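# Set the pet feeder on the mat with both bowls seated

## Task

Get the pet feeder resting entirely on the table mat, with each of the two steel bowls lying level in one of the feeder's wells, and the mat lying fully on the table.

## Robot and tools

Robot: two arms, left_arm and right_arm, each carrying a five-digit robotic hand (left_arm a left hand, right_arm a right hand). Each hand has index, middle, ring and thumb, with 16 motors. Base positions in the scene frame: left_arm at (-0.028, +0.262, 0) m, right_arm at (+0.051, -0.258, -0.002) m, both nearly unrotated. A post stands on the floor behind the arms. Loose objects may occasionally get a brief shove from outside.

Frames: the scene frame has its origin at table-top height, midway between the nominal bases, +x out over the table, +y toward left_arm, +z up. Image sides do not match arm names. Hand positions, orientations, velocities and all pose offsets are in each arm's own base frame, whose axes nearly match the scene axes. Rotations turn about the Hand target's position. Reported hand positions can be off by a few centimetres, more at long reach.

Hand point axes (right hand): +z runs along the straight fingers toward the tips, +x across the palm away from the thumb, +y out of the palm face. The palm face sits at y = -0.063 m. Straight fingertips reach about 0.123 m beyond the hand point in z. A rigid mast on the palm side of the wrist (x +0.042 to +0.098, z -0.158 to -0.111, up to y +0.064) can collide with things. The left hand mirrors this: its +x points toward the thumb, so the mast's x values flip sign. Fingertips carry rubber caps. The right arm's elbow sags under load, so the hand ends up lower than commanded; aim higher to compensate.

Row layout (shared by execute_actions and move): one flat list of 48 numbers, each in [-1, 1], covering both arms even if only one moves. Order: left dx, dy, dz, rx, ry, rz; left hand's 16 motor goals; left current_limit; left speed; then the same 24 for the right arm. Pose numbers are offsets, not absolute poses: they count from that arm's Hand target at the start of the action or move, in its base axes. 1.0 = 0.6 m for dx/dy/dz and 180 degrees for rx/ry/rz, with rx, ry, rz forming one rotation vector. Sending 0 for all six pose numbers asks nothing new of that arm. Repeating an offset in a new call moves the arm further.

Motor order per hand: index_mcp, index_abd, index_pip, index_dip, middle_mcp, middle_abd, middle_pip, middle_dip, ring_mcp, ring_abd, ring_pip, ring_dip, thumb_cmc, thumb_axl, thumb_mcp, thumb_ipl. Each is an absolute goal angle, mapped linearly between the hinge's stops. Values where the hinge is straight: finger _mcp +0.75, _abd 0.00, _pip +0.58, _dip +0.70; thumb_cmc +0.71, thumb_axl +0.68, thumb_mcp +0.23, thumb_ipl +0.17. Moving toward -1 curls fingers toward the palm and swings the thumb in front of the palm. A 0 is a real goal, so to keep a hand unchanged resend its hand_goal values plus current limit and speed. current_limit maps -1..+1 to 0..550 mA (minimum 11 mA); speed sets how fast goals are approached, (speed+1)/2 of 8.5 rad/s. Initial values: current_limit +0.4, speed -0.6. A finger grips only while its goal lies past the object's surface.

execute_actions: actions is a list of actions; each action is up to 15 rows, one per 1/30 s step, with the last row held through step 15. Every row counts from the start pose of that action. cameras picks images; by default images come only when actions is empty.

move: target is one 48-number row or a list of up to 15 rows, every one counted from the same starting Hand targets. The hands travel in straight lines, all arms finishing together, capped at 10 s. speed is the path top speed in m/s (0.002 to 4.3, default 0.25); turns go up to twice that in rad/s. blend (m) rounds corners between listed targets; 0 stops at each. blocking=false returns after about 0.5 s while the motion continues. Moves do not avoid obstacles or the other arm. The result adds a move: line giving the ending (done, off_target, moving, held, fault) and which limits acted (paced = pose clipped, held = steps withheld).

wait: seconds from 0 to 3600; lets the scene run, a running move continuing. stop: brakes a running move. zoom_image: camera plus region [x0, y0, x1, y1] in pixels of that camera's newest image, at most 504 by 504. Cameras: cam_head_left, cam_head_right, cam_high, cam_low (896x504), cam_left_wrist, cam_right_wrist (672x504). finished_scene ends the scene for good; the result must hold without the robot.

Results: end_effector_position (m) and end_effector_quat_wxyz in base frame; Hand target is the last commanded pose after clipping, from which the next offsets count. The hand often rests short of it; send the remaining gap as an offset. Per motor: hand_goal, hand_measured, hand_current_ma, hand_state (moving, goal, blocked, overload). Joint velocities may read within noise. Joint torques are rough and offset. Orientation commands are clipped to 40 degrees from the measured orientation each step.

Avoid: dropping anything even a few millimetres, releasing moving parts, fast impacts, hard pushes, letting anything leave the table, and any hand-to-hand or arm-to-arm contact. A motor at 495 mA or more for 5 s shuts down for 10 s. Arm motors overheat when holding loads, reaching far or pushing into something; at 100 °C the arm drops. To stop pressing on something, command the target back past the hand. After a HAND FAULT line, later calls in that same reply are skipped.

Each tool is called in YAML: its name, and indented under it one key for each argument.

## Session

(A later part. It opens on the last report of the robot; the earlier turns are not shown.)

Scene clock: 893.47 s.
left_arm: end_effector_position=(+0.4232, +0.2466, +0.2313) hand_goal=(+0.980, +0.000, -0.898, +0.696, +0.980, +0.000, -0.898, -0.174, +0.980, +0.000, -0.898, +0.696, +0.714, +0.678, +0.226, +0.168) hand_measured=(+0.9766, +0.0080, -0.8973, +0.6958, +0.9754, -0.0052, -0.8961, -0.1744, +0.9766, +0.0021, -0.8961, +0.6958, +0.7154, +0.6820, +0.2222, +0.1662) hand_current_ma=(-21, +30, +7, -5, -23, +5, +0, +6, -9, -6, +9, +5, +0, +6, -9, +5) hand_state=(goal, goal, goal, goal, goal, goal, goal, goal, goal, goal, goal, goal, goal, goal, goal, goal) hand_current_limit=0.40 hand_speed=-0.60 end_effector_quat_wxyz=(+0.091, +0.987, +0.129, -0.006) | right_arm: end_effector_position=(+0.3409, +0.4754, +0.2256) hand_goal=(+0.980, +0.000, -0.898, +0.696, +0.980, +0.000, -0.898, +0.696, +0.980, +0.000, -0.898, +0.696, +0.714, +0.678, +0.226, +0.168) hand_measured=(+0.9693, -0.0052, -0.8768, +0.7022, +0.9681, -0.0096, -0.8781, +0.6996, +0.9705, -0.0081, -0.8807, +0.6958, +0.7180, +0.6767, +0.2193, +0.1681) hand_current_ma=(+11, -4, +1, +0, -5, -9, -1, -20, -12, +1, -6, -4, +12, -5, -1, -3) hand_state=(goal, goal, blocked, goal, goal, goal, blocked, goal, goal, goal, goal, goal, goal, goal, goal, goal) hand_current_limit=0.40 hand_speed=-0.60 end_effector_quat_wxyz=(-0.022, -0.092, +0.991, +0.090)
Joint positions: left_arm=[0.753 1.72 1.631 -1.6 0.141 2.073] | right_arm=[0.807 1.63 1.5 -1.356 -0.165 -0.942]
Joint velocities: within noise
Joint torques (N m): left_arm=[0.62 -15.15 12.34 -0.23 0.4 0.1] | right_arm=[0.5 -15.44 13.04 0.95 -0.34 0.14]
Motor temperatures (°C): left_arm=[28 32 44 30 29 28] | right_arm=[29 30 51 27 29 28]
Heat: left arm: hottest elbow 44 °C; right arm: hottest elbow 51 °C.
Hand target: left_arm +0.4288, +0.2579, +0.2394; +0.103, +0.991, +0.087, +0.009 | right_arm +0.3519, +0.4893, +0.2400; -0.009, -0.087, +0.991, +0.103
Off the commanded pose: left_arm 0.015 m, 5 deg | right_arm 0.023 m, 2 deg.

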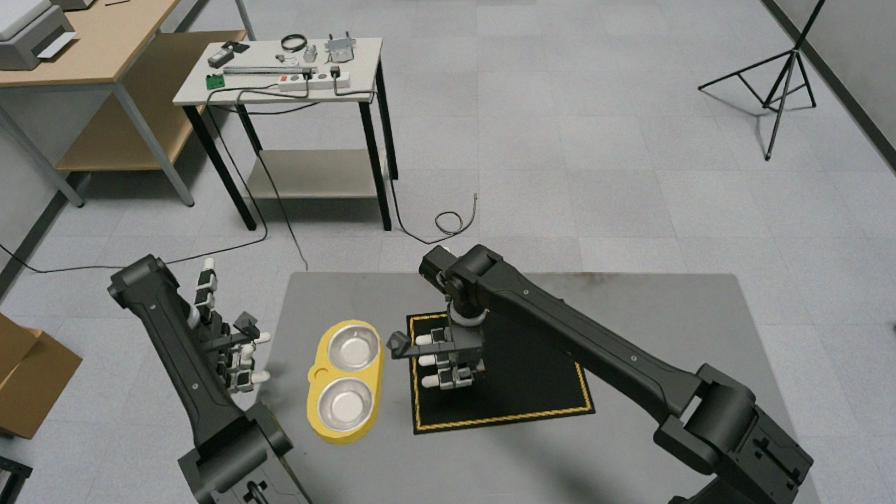

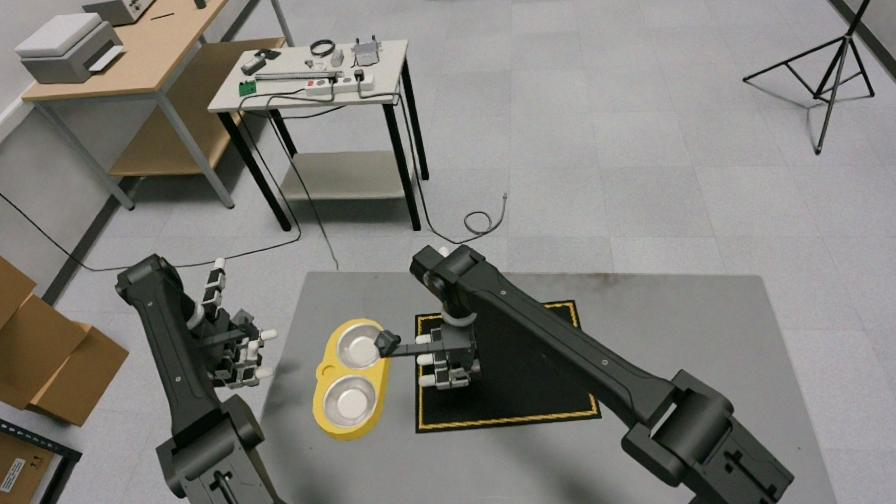

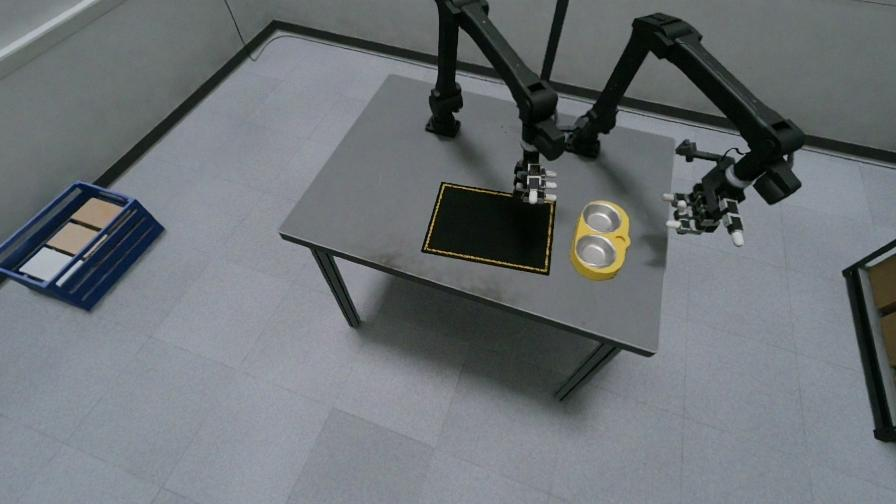

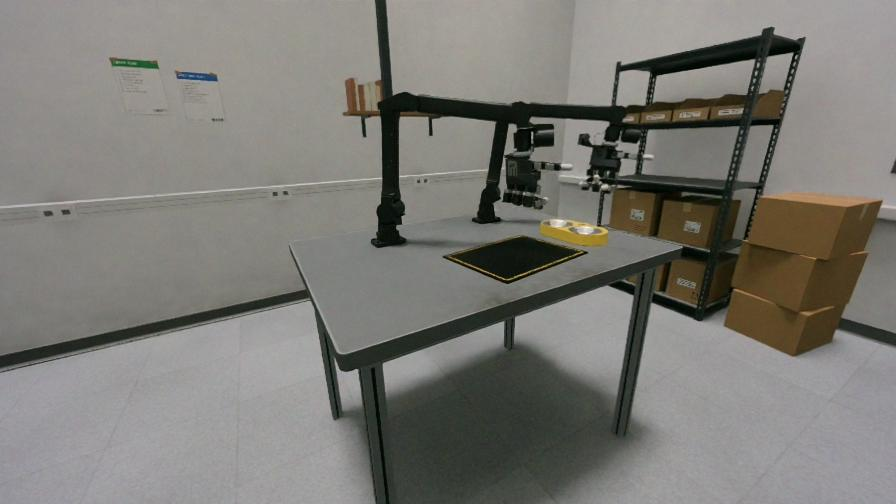

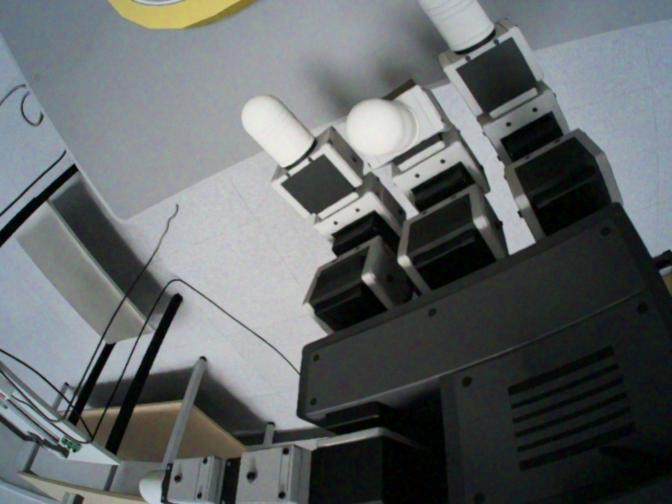

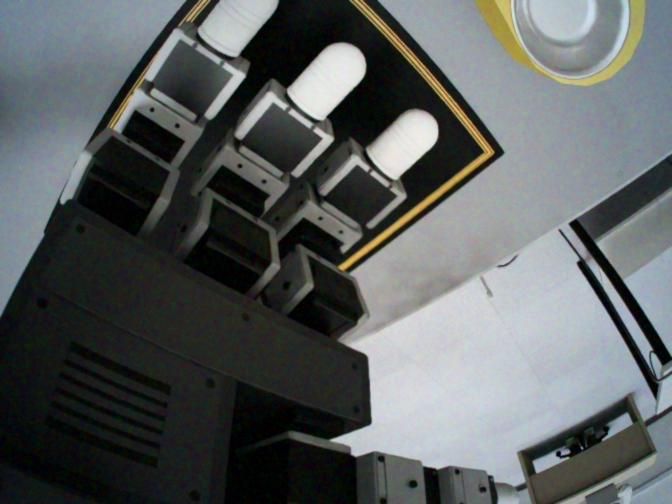

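move:
  target: [0,0,-0.2433,0,0,0,0.98,0,-0.898,0.696,0.98,0,-0.898,-0.174,0.98,0,-0.898,0.696,0.714,0.678,0.226,0.168,0.4,-0.6,0,0,-0.235,0,0,0,0.98,0,-0.898,0.696,0.98,0,-0.898,0.696,0.98,0,-0.898,0.696,0.714,0.678,0.226,0.168,0.4,-0.6]
  speed: 0.12
  cameras: ["all"]

Scene clock: 907.30 s.
left_arm: end_effector_position=(+0.4320, +0.2547, +0.1038) hand_goal=(+0.980, +0.000, -0.898, +0.696, +0.980, +0.000, -0.898, -0.174, +0.980, +0.000, -0.898, +0.696, +0.714, +0.678, +0.226, +0.168) hand_measured=(+0.9766, +0.0065, -0.8973, +0.6958, +0.9766, -0.0052, -0.8961, -0.1744, +0.9766, +0.0007, -0.8961, +0.6958, +0.7154, +0.6820, +0.2222, +0.1662) hand_current_ma=(-23, +26, -4, -10, -19, +0, -2, +1, -10, -5, +11, -4, -9, +11, +0, -3) hand_state=(goal, goal, goal, goal, goal, goal, goal, goal, goal, goal, goal, goal, goal, goal, goal, goal) hand_current_limit=0.40 hand_speed=-0.60 end_effector_quat_wxyz=(+0.084, +0.988, +0.128, +0.005) | right_arm: end_effector_position=(+0.3530, +0.4879, +0.1092) hand_goal=(+0.980, +0.000, -0.898, +0.696, +0.980, +0.000, -0.898, +0.696, +0.980, +0.000, -0.898, +0.696, +0.714, +0.678, +0.226, +0.168) hand_measured=(+0.9717, -0.0052, -0.8768, +0.7022, +0.9754, -0.0096, -0.8781, +0.6983, +0.9754, -0.0066, -0.8807, +0.6958, +0.7180, +0.6767, +0.2203, +0.1681) hand_current_ma=(-4, -5, -9, +1, +0, -7, +3, -4, -5, +12, -9, -3, +15, -17, +0, +4) hand_state=(goal, goal, blocked, goal, goal, goal, blocked, goal, goal, goal, goal, goal, goal, goal, goal, goal) hand_current_limit=0.40 hand_speed=-0.60 end_effector_quat_wxyz=(-0.004, -0.094, +0.990, +0.106)
Joint positions: left_arm=[0.753 1.814 1.419 -1.267 0.142 2.073] | right_arm=[0.807 1.733 1.303 -1.007 -0.165 -0.942]
Joint torques (N m): left_arm=[0.67 -16.03 7.54 0.7 0.4 0.09] | right_arm=[0.5 -16.5 7.88 1.18 -0.32 0.13]
Heat: left arm: hottest elbow 45 °C; right arm: hottest elbow 52 °C.
Hand target: left_arm +0.4290, +0.2580, +0.0937; +0.103, +0.991, +0.087, +0.009 | right_arm +0.3519, +0.4893, +0.0990; -0.009, -0.087, +0.991, +0.103
Off the commanded pose: left_arm 0.011 m, 5 deg | right_arm 0.010 m, 1 deg.
joint sent to its limit (left arm) — joint 6 (wrist roll), upper limit. The joint targets are off in orientation, not in position.
move: off_target (left_arm)

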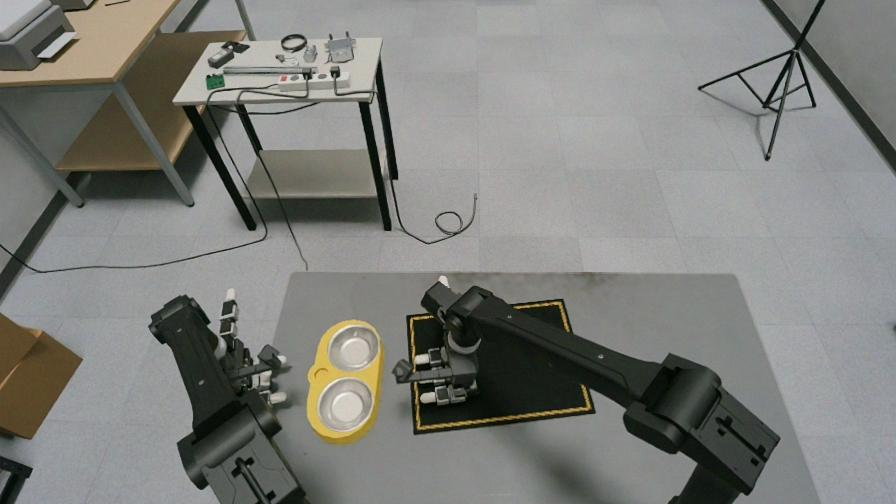

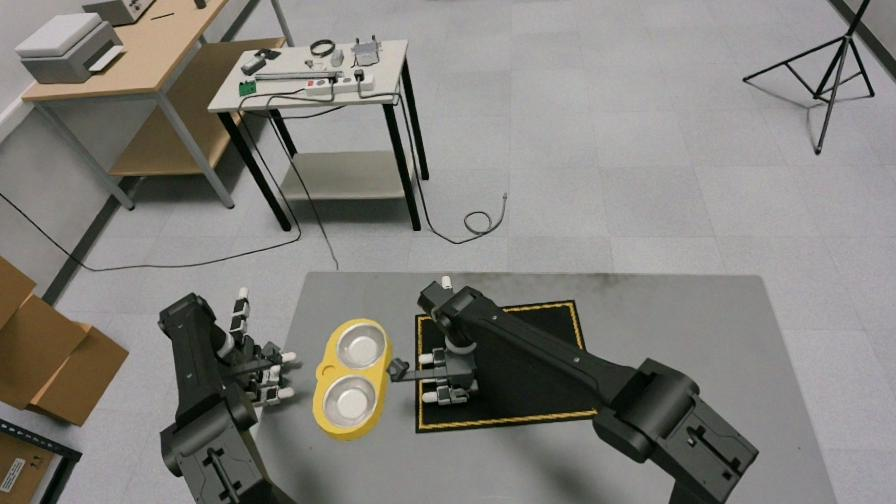

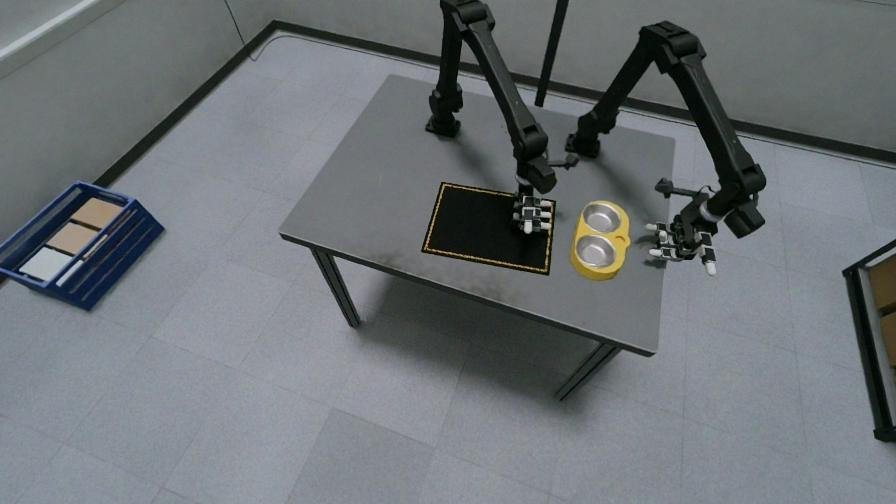

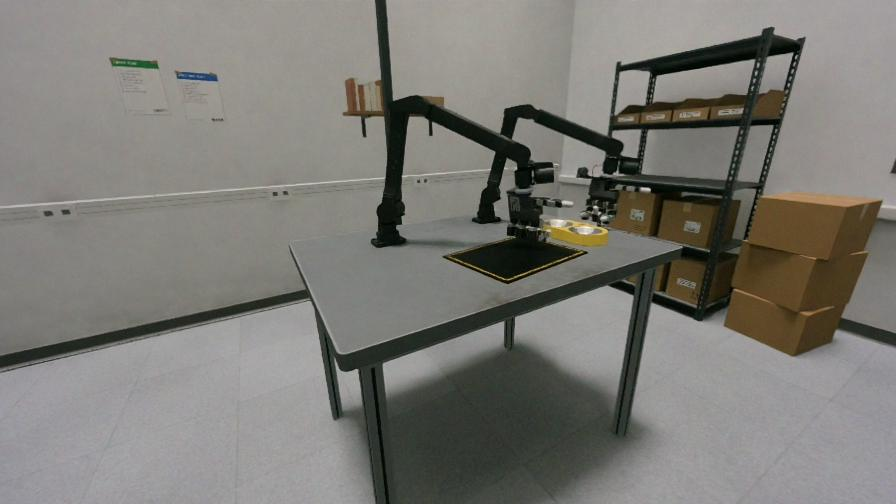

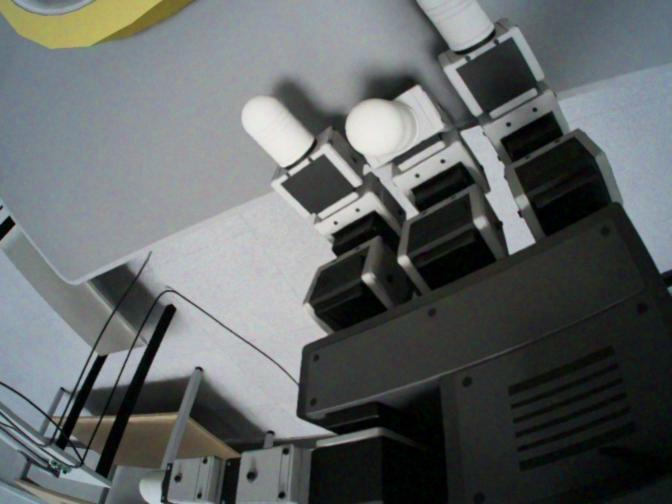

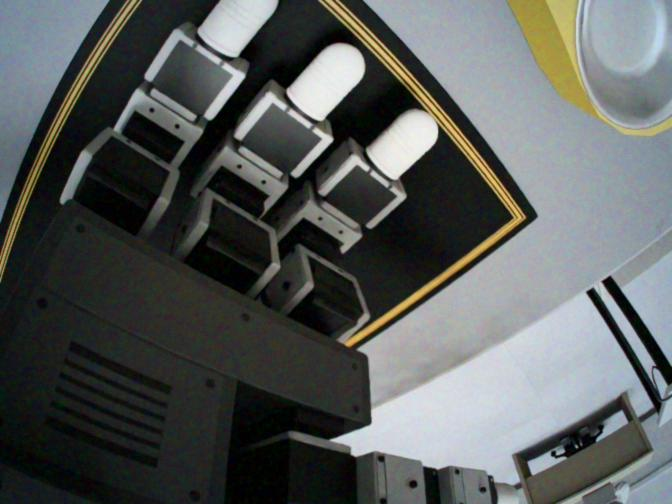

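zoom_image:
  camera: "cam_low"
  region: [480, 150, 660, 260]

zoom_image:
  camera: "cam_head_left"
  region: [240, 300, 500, 460]

Scaled by 2.800 from the camera's image (finer frame: 1280x720).

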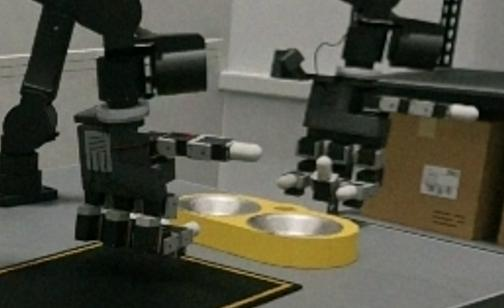

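Scaled by 1.938 from the camera's image (finer frame: 1280x720).

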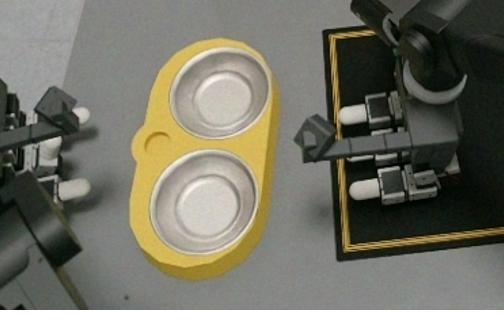

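move:
  target: [0.0283,0,-0.0445,0,0,0,0.98,0,-0.898,0.696,0.98,0,-0.898,-0.174,0.98,0,-0.898,0.696,0.714,0.678,0.226,0.168,0.4,-0.6,0.0283,0,-0.0533,0,0,0,0.98,0,-0.898,0.696,0.98,0,-0.898,0.696,0.98,0,-0.898,0.696,0.714,0.678,0.226,0.168,0.4,-0.6]
  speed: 0.06
  cameras: ["cam_head_left","cam_high","cam_low","cam_left_wrist","cam_right_wrist"]

zoom_image:
  camera: "cam_head_left"
  region: [240, 300, 500, 460]

zoom_image:
  camera: "cam_low"
  region: [480, 150, 660, 260]

zoom_image:
  camera: "cam_high"
  region: [480, 170, 740, 330]

Scene clock: 947.23 s.
left_arm: end_effector_position=(+0.4398, +0.2587, +0.0770) hand_goal=(+0.980, +0.000, -0.898, +0.696, +0.980, +0.000, -0.898, -0.174, +0.980, +0.000, -0.898, +0.696, +0.714, +0.678, +0.226, +0.168) hand_measured=(+0.9754, +0.0051, -0.9063, +0.6983, +0.9766, -0.0052, -0.8961, -0.1731, +0.9790, +0.0007, -0.8961, +0.6958, +0.7154, +0.6820, +0.2222, +0.1662) hand_current_ma=(-21, +17, -28, -2, -19, -5, -9, +6, +3, -15, +18, +0, -1, +8, -8, -2) hand_state=(goal, goal, goal, goal, goal, goal, goal, goal, goal, goal, goal, goal, goal, goal, goal, goal) hand_current_limit=0.40 hand_speed=-0.60 end_effector_quat_wxyz=(+0.090, +0.988, +0.127, +0.004) | right_arm: end_effector_position=(+0.3648, +0.4935, +0.0916) hand_goal=(+0.980, +0.000, -0.898, +0.696, +0.980, +0.000, -0.898, +0.696, +0.980, +0.000, -0.898, +0.696, +0.714, +0.678, +0.226, +0.168) hand_measured=(+0.9766, -0.0052, -0.8768, +0.7022, +0.9693, -0.0096, -0.8807, +0.6996, +0.9705, -0.0154, -0.9153, +0.6996, +0.7192, +0.6767, +0.2193, +0.1672) hand_current_ma=(-8, -5, -2, -3, -6, -13, -12, -5, +3, +0, -7, -11, +13, -10, +2, -6) hand_state=(goal, goal, blocked, goal, goal, goal, goal, goal, goal, goal, goal, goal, goal, goal, goal, goal) hand_current_limit=0.40 hand_speed=-0.60 end_effector_quat_wxyz=(+0.000, -0.090, +0.989, +0.113)
Joint positions: left_arm=[0.751 1.869 1.419 -1.22 0.151 2.074] | right_arm=[0.797 1.774 1.303 -0.95 -0.172 -0.942]
Joint torques (N m): left_arm=[-0.67 -15.79 8.65 0.77 0.39 0.08] | right_arm=[-0.73 -14.8 7.65 1.48 -0.16 -0.12]
Heat: left arm: hottest elbow 41 °C; right arm: hottest elbow 47 °C.
Hand target: left_arm +0.4459, +0.2581, +0.0669; +0.103, +0.991, +0.087, +0.009 | right_arm +0.3688, +0.4894, +0.0669; -0.009, -0.087, +0.991, +0.103
Off the commanded pose: left_arm 0.012 m, 5 deg | right_arm 0.025 m, 2 deg.
joint sent to its limit (left arm) — joint 6 (wrist roll), upper limit. The joint targets are off in orientation, not in position.
move: off_target (left_arm, right_arm)

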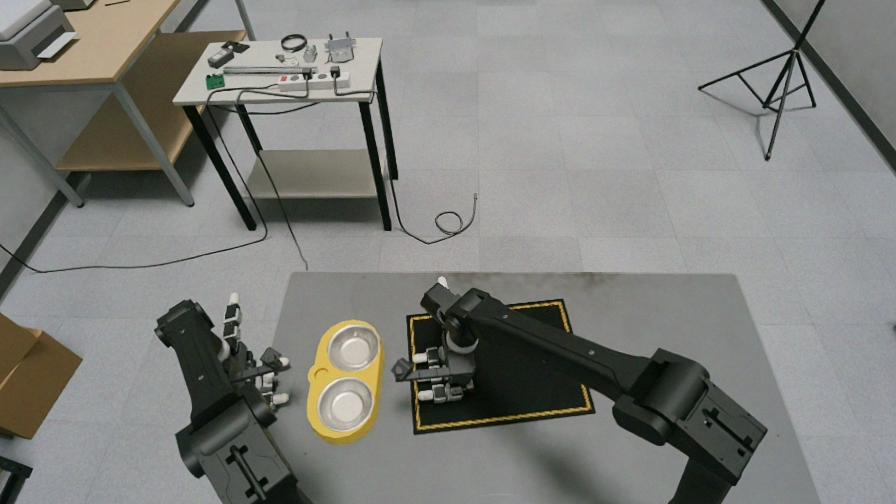

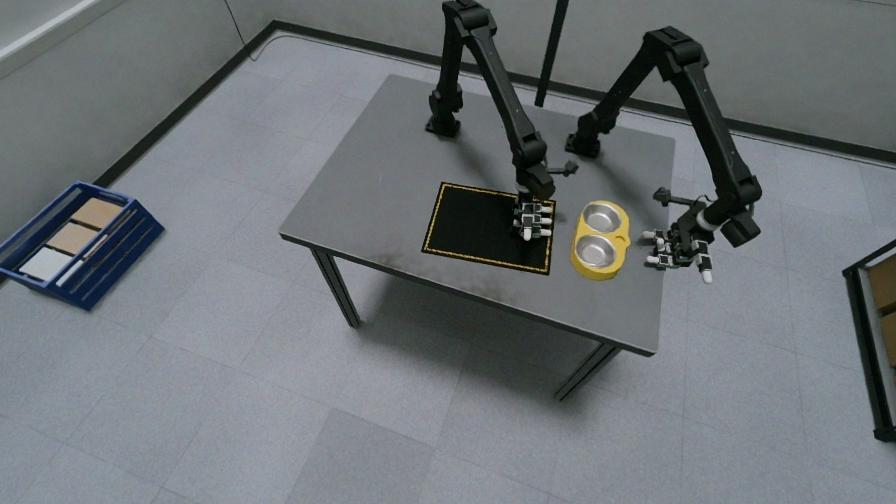

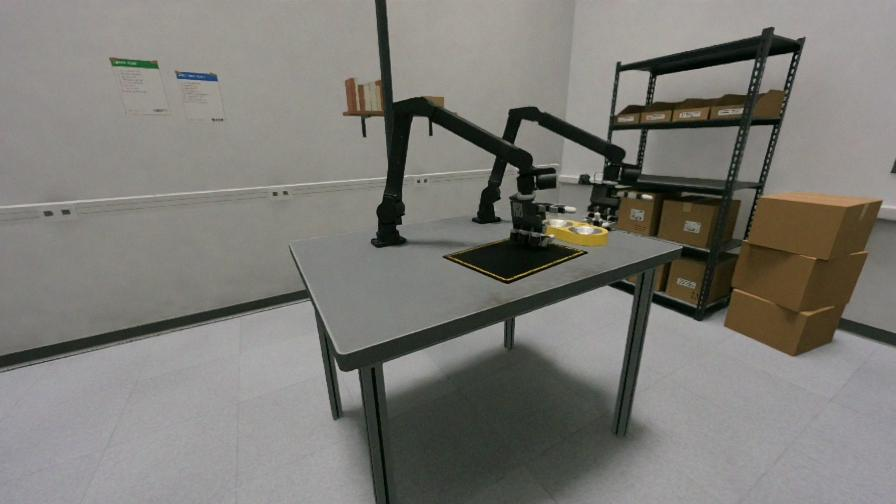

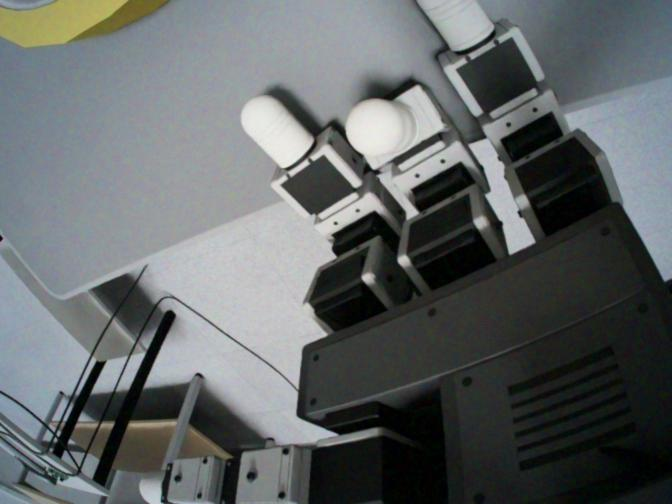

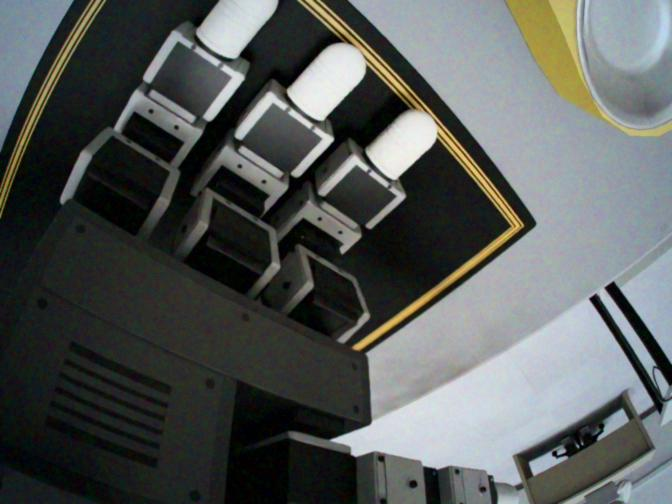

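Scaled by 1.938 from the camera's image (finer frame: 1280x720).

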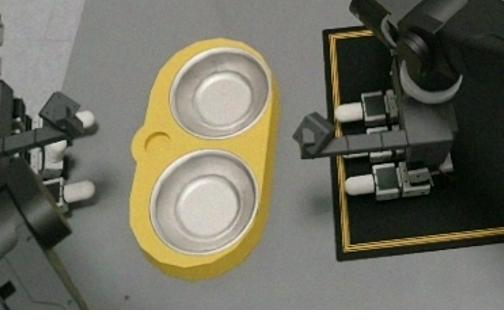

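Scaled by 2.800 from the camera's image (finer frame: 1280x720).

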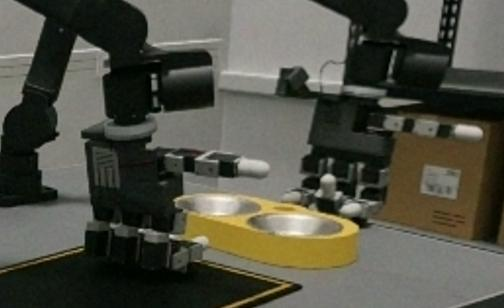

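Scaled by 1.938 from the camera's image (finer frame: 1280x720).

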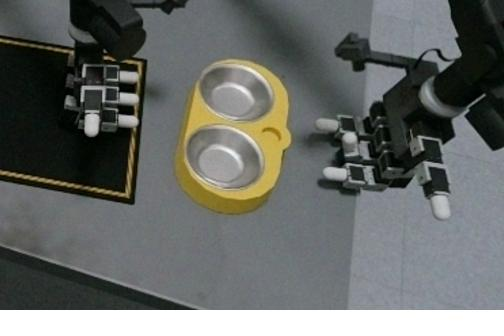

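zoom_image:
  camera: "cam_right_wrist"
  region: [60, 0, 460, 300]

zoom_image:
  camera: "cam_left_wrist"
  region: [220, 0, 620, 300]

Scaled by 1.260 from the camera's image (finer frame: 960x720).

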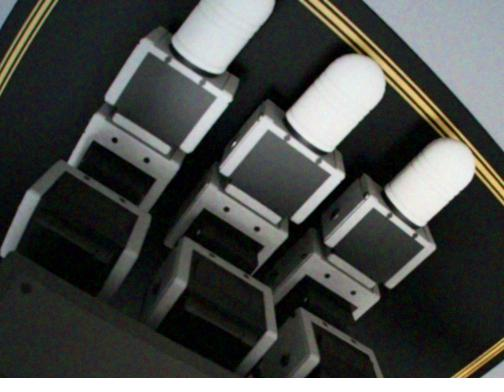

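Scaled by 1.260 from the camera's image (finer frame: 960x720).

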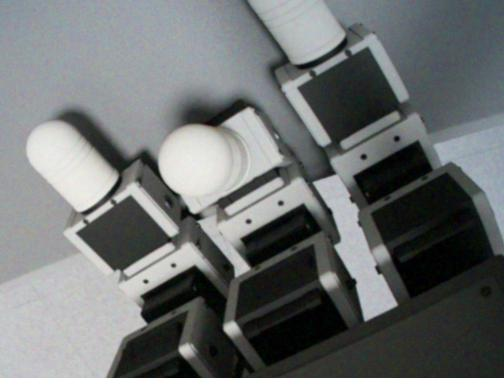

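zoom_image:
  camera: "cam_low"
  region: [500, 200, 570, 260]

zoom_image:
  camera: "cam_low"
  region: [565, 190, 635, 250]

Scaled by 7.200 from the camera's image (finer frame: 1280x720).

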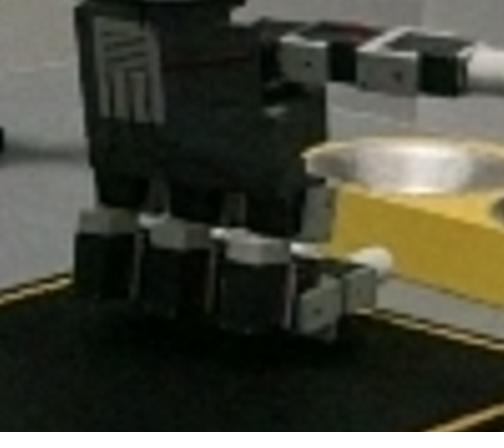

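Scaled by 7.200 from the camera's image (finer frame: 1280x720).

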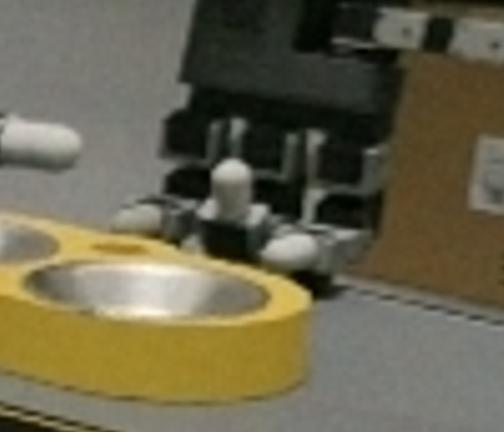

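move:
  target: [0.0133,-0.0717,0,0,0,0,0.98,0,-0.898,0.696,0.98,0,-0.898,-0.174,0.98,0,-0.898,0.696,0.714,0.678,0.226,0.168,0.4,-0.6,0.01,0.0833,0.0133,0,0,0,0.98,0,-0.898,0.696,0.98,0,-0.898,0.696,0.98,0,-0.898,0.696,0.714,0.678,0.226,0.168,0.4,-0.6]
  speed: 0.06
  cameras: ["cam_head_left","cam_high","cam_low"]

zoom_image:
  camera: "cam_head_left"
  region: [240, 300, 500, 460]

zoom_image:
  camera: "cam_low"
  region: [510, 180, 630, 260]

zoom_image:
  camera: "cam_high"
  region: [480, 170, 740, 330]

Scene clock: 987.07 s.
left_arm: end_effector_position=(+0.4564, +0.2247, +0.0771) hand_goal=(+0.980, +0.000, -0.898, +0.696, +0.980, +0.000, -0.898, -0.174, +0.980, +0.000, -0.898, +0.696, +0.714, +0.678, +0.226, +0.168) hand_measured=(+0.9802, +0.0065, -0.9038, +0.6983, +0.9766, -0.0066, -0.8961, -0.1731, +0.9802, -0.0008, -0.8961, +0.6958, +0.7154, +0.6820, +0.2222, +0.1662) hand_current_ma=(-16, +29, -15, +5, -20, -2, +2, +12, +1, -9, +13, +0, -11, +4, -3, +2) hand_state=(goal, goal, goal, goal, goal, goal, goal, goal, goal, goal, goal, goal, goal, goal, goal, goal) hand_current_limit=0.40 hand_speed=-0.60 end_effector_quat_wxyz=(+0.096, +0.991, +0.094, +0.016) | right_arm: end_effector_position=(+0.3713, +0.5293, +0.0912) hand_goal=(+0.980, +0.000, -0.898, +0.696, +0.980, +0.000, -0.898, +0.696, +0.980, +0.000, -0.898, +0.696, +0.714, +0.678, +0.226, +0.168) hand_measured=(+0.9766, -0.0066, -0.8768, +0.7009, +0.9693, -0.0110, -0.9012, +0.6996, +0.9681, -0.0198, -0.9333, +0.6996, +0.7180, +0.6777, +0.2183, +0.1672) hand_current_ma=(+1, -16, -8, -5, -10, -11, +0, +4, +8, +11, -13, -10, +5, -4, -6, +4) hand_state=(goal, goal, blocked, goal, goal, goal, goal, goal, goal, goal, blocked, goal, goal, goal, goal, goal) hand_current_limit=0.40 hand_speed=-0.60 end_effector_quat_wxyz=(-0.001, -0.093, +0.989, +0.112)
Joint positions: left_arm=[0.686 1.856 1.393 -1.19 0.178 2.074] | right_arm=[0.834 1.848 1.411 -0.983 -0.167 -0.912]
Joint torques (N m): left_arm=[-0.79 -17.14 6.3 0.64 0.4 0.07] | right_arm=[0.85 -15.27 10.95 0.65 -0.06 0.15]
Motor temperatures (°C): left_arm=[28 33 40 30 28 28] | right_arm=[29 31 44 27 28 28]
Heat: left arm: hottest elbow 40 °C; right arm: hottest elbow 44 °C.
Hand target: left_arm +0.4538, +0.2150, +0.0668; +0.103, +0.991, +0.087, +0.009 | right_arm +0.3750, +0.5392, +0.0749; -0.009, -0.087, +0.991, +0.103
Off the commanded pose: left_arm 0.014 m, 1 deg | right_arm 0.019 m, 2 deg.
joint at its limit (left arm) — joint 6 (wrist roll), upper limit.
move: off_target (left_arm, right_arm)

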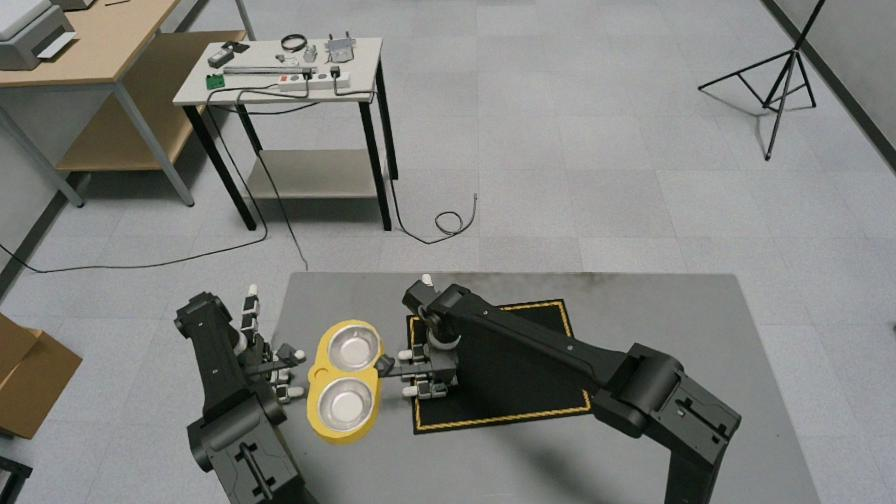

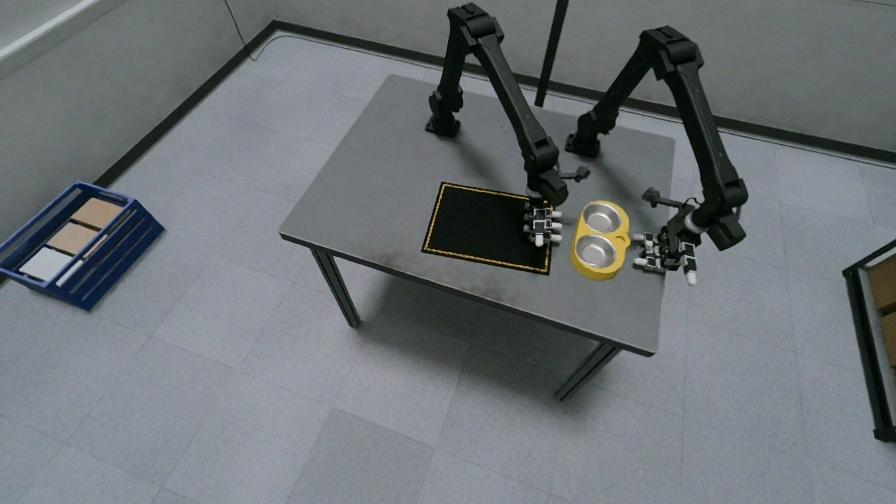

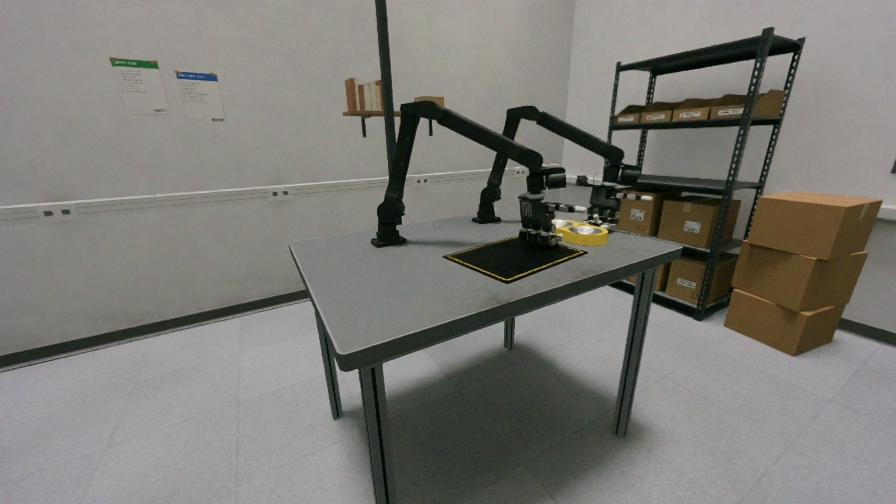

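Scaled by 1.938 from the camera's image (finer frame: 1280x720).

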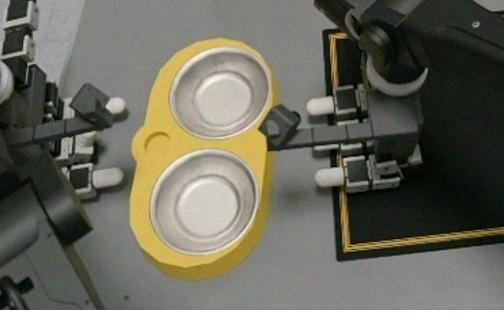

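Scaled by 4.200 from the camera's image (finer frame: 1280x720).

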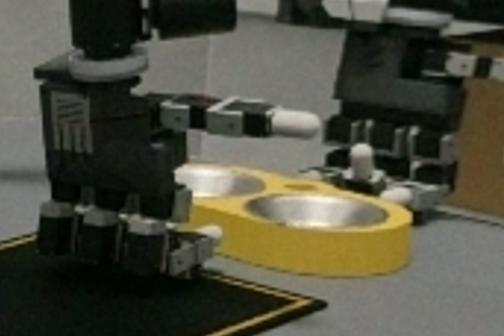

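Scaled by 1.938 from the camera's image (finer frame: 1280x720).

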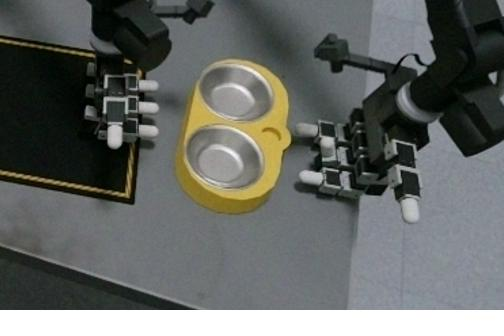

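move:
  target: [0,0,0.008,0,0,0,0.98,0,-0.898,0.696,0.98,0,-0.898,-0.174,0.98,0,-0.898,0.696,0.714,0.678,0.226,0.168,0.4,-0.6,0,0,0.0335,0,0,0,0.98,0,-0.898,0.696,0.98,0,-0.898,0.696,0.98,0,-0.898,0.696,0.714,0.678,0.226,0.168,0.4,-0.6]
  speed: 0.06
  cameras: ["cam_low","cam_head_left"]

zoom_image:
  camera: "cam_low"
  region: [510, 180, 630, 260]

Scene clock: 1008.53 s.
left_arm: end_effector_position=(+0.4564, +0.2247, +0.0772) hand_goal=(+0.980, +0.000, -0.898, +0.696, +0.980, +0.000, -0.898, -0.174, +0.980, +0.000, -0.898, +0.696, +0.714, +0.678, +0.226, +0.168) hand_measured=(+0.9802, +0.0065, -0.9038, +0.6983, +0.9766, -0.0052, -0.8961, -0.1744, +0.9814, +0.0007, -0.8973, +0.6958, +0.7154, +0.6820, +0.2232, +0.1662) hand_current_ma=(-8, +24, -18, -2, -18, -3, -6, +10, +2, -3, +16, +4, -6, +4, -8, +4) hand_state=(goal, goal, goal, goal, goal, goal, goal, goal, goal, goal, goal, goal, goal, goal, goal, goal) hand_current_limit=0.40 hand_speed=-0.60 end_effector_quat_wxyz=(+0.096, +0.991, +0.094, +0.016) | right_arm: end_effector_position=(+0.3679, +0.5259, +0.0905) hand_goal=(+0.980, +0.000, -0.898, +0.696, +0.980, +0.000, -0.898, +0.696, +0.980, +0.000, -0.898, +0.696, +0.714, +0.678, +0.226, +0.168) hand_measured=(+0.9705, -0.0008, -0.8807, +0.7022, +0.9717, -0.0110, -0.8922, +0.6996, +0.9742, -0.0096, -0.8999, +0.6983, +0.7180, +0.6767, +0.2183, +0.1681) hand_current_ma=(-14, -5, -3, -8, -8, -12, -7, -11, -1, +13, -11, -20, +1, +1, +4, -4) hand_state=(goal, goal, goal, goal, goal, goal, goal, goal, goal, goal, goal, goal, goal, goal, goal, goal) hand_current_limit=0.40 hand_speed=-0.60 end_effector_quat_wxyz=(-0.013, -0.090, +0.991, +0.100)
Joint positions: left_arm=[0.686 1.855 1.393 -1.19 0.178 2.074] | right_arm=[0.835 1.851 1.424 -1.026 -0.164 -0.908]
Joint torques (N m): left_arm=[-0.73 -17.55 6.74 0.2 0.4 0.07] | right_arm=[0.73 -17.9 11.9 0.42 -0.18 0.13]
Heat: left arm: hottest elbow 38 °C; right arm: hottest elbow 46 °C.
Hand target: left_arm +0.4538, +0.2150, +0.0716; +0.103, +0.991, +0.087, +0.009 | right_arm +0.3750, +0.5393, +0.0951; -0.009, -0.087, +0.991, +0.103
Off the commanded pose: left_arm 0.012 m, 1 deg | right_arm 0.016 m, 1 deg.
joint at its limit (left arm) — joint 6 (wrist roll), upper limit.
move: off_target (left_arm, right_arm)
Images, in order (width x height): cam_head_left 896x504, cam_low 896x504.

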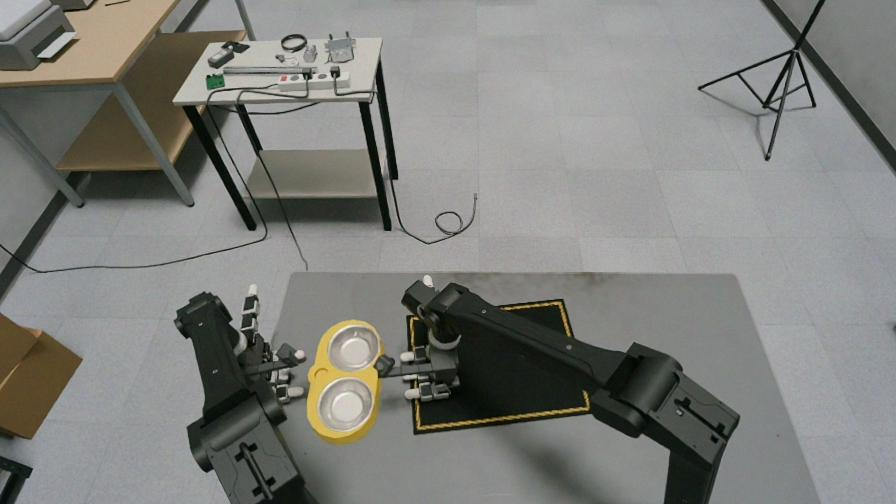

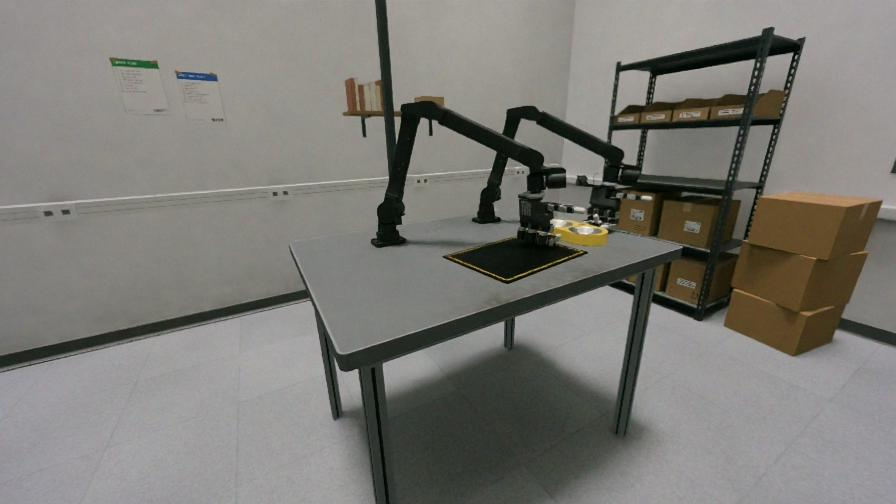

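Scaled by 4.200 from the camera's image (finer frame: 1280x720).

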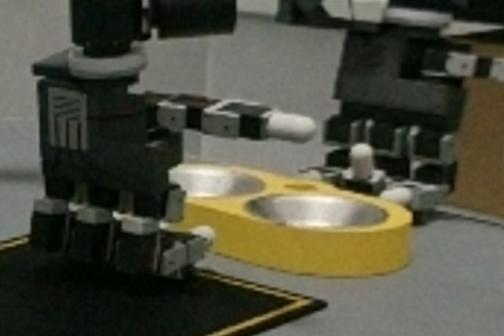

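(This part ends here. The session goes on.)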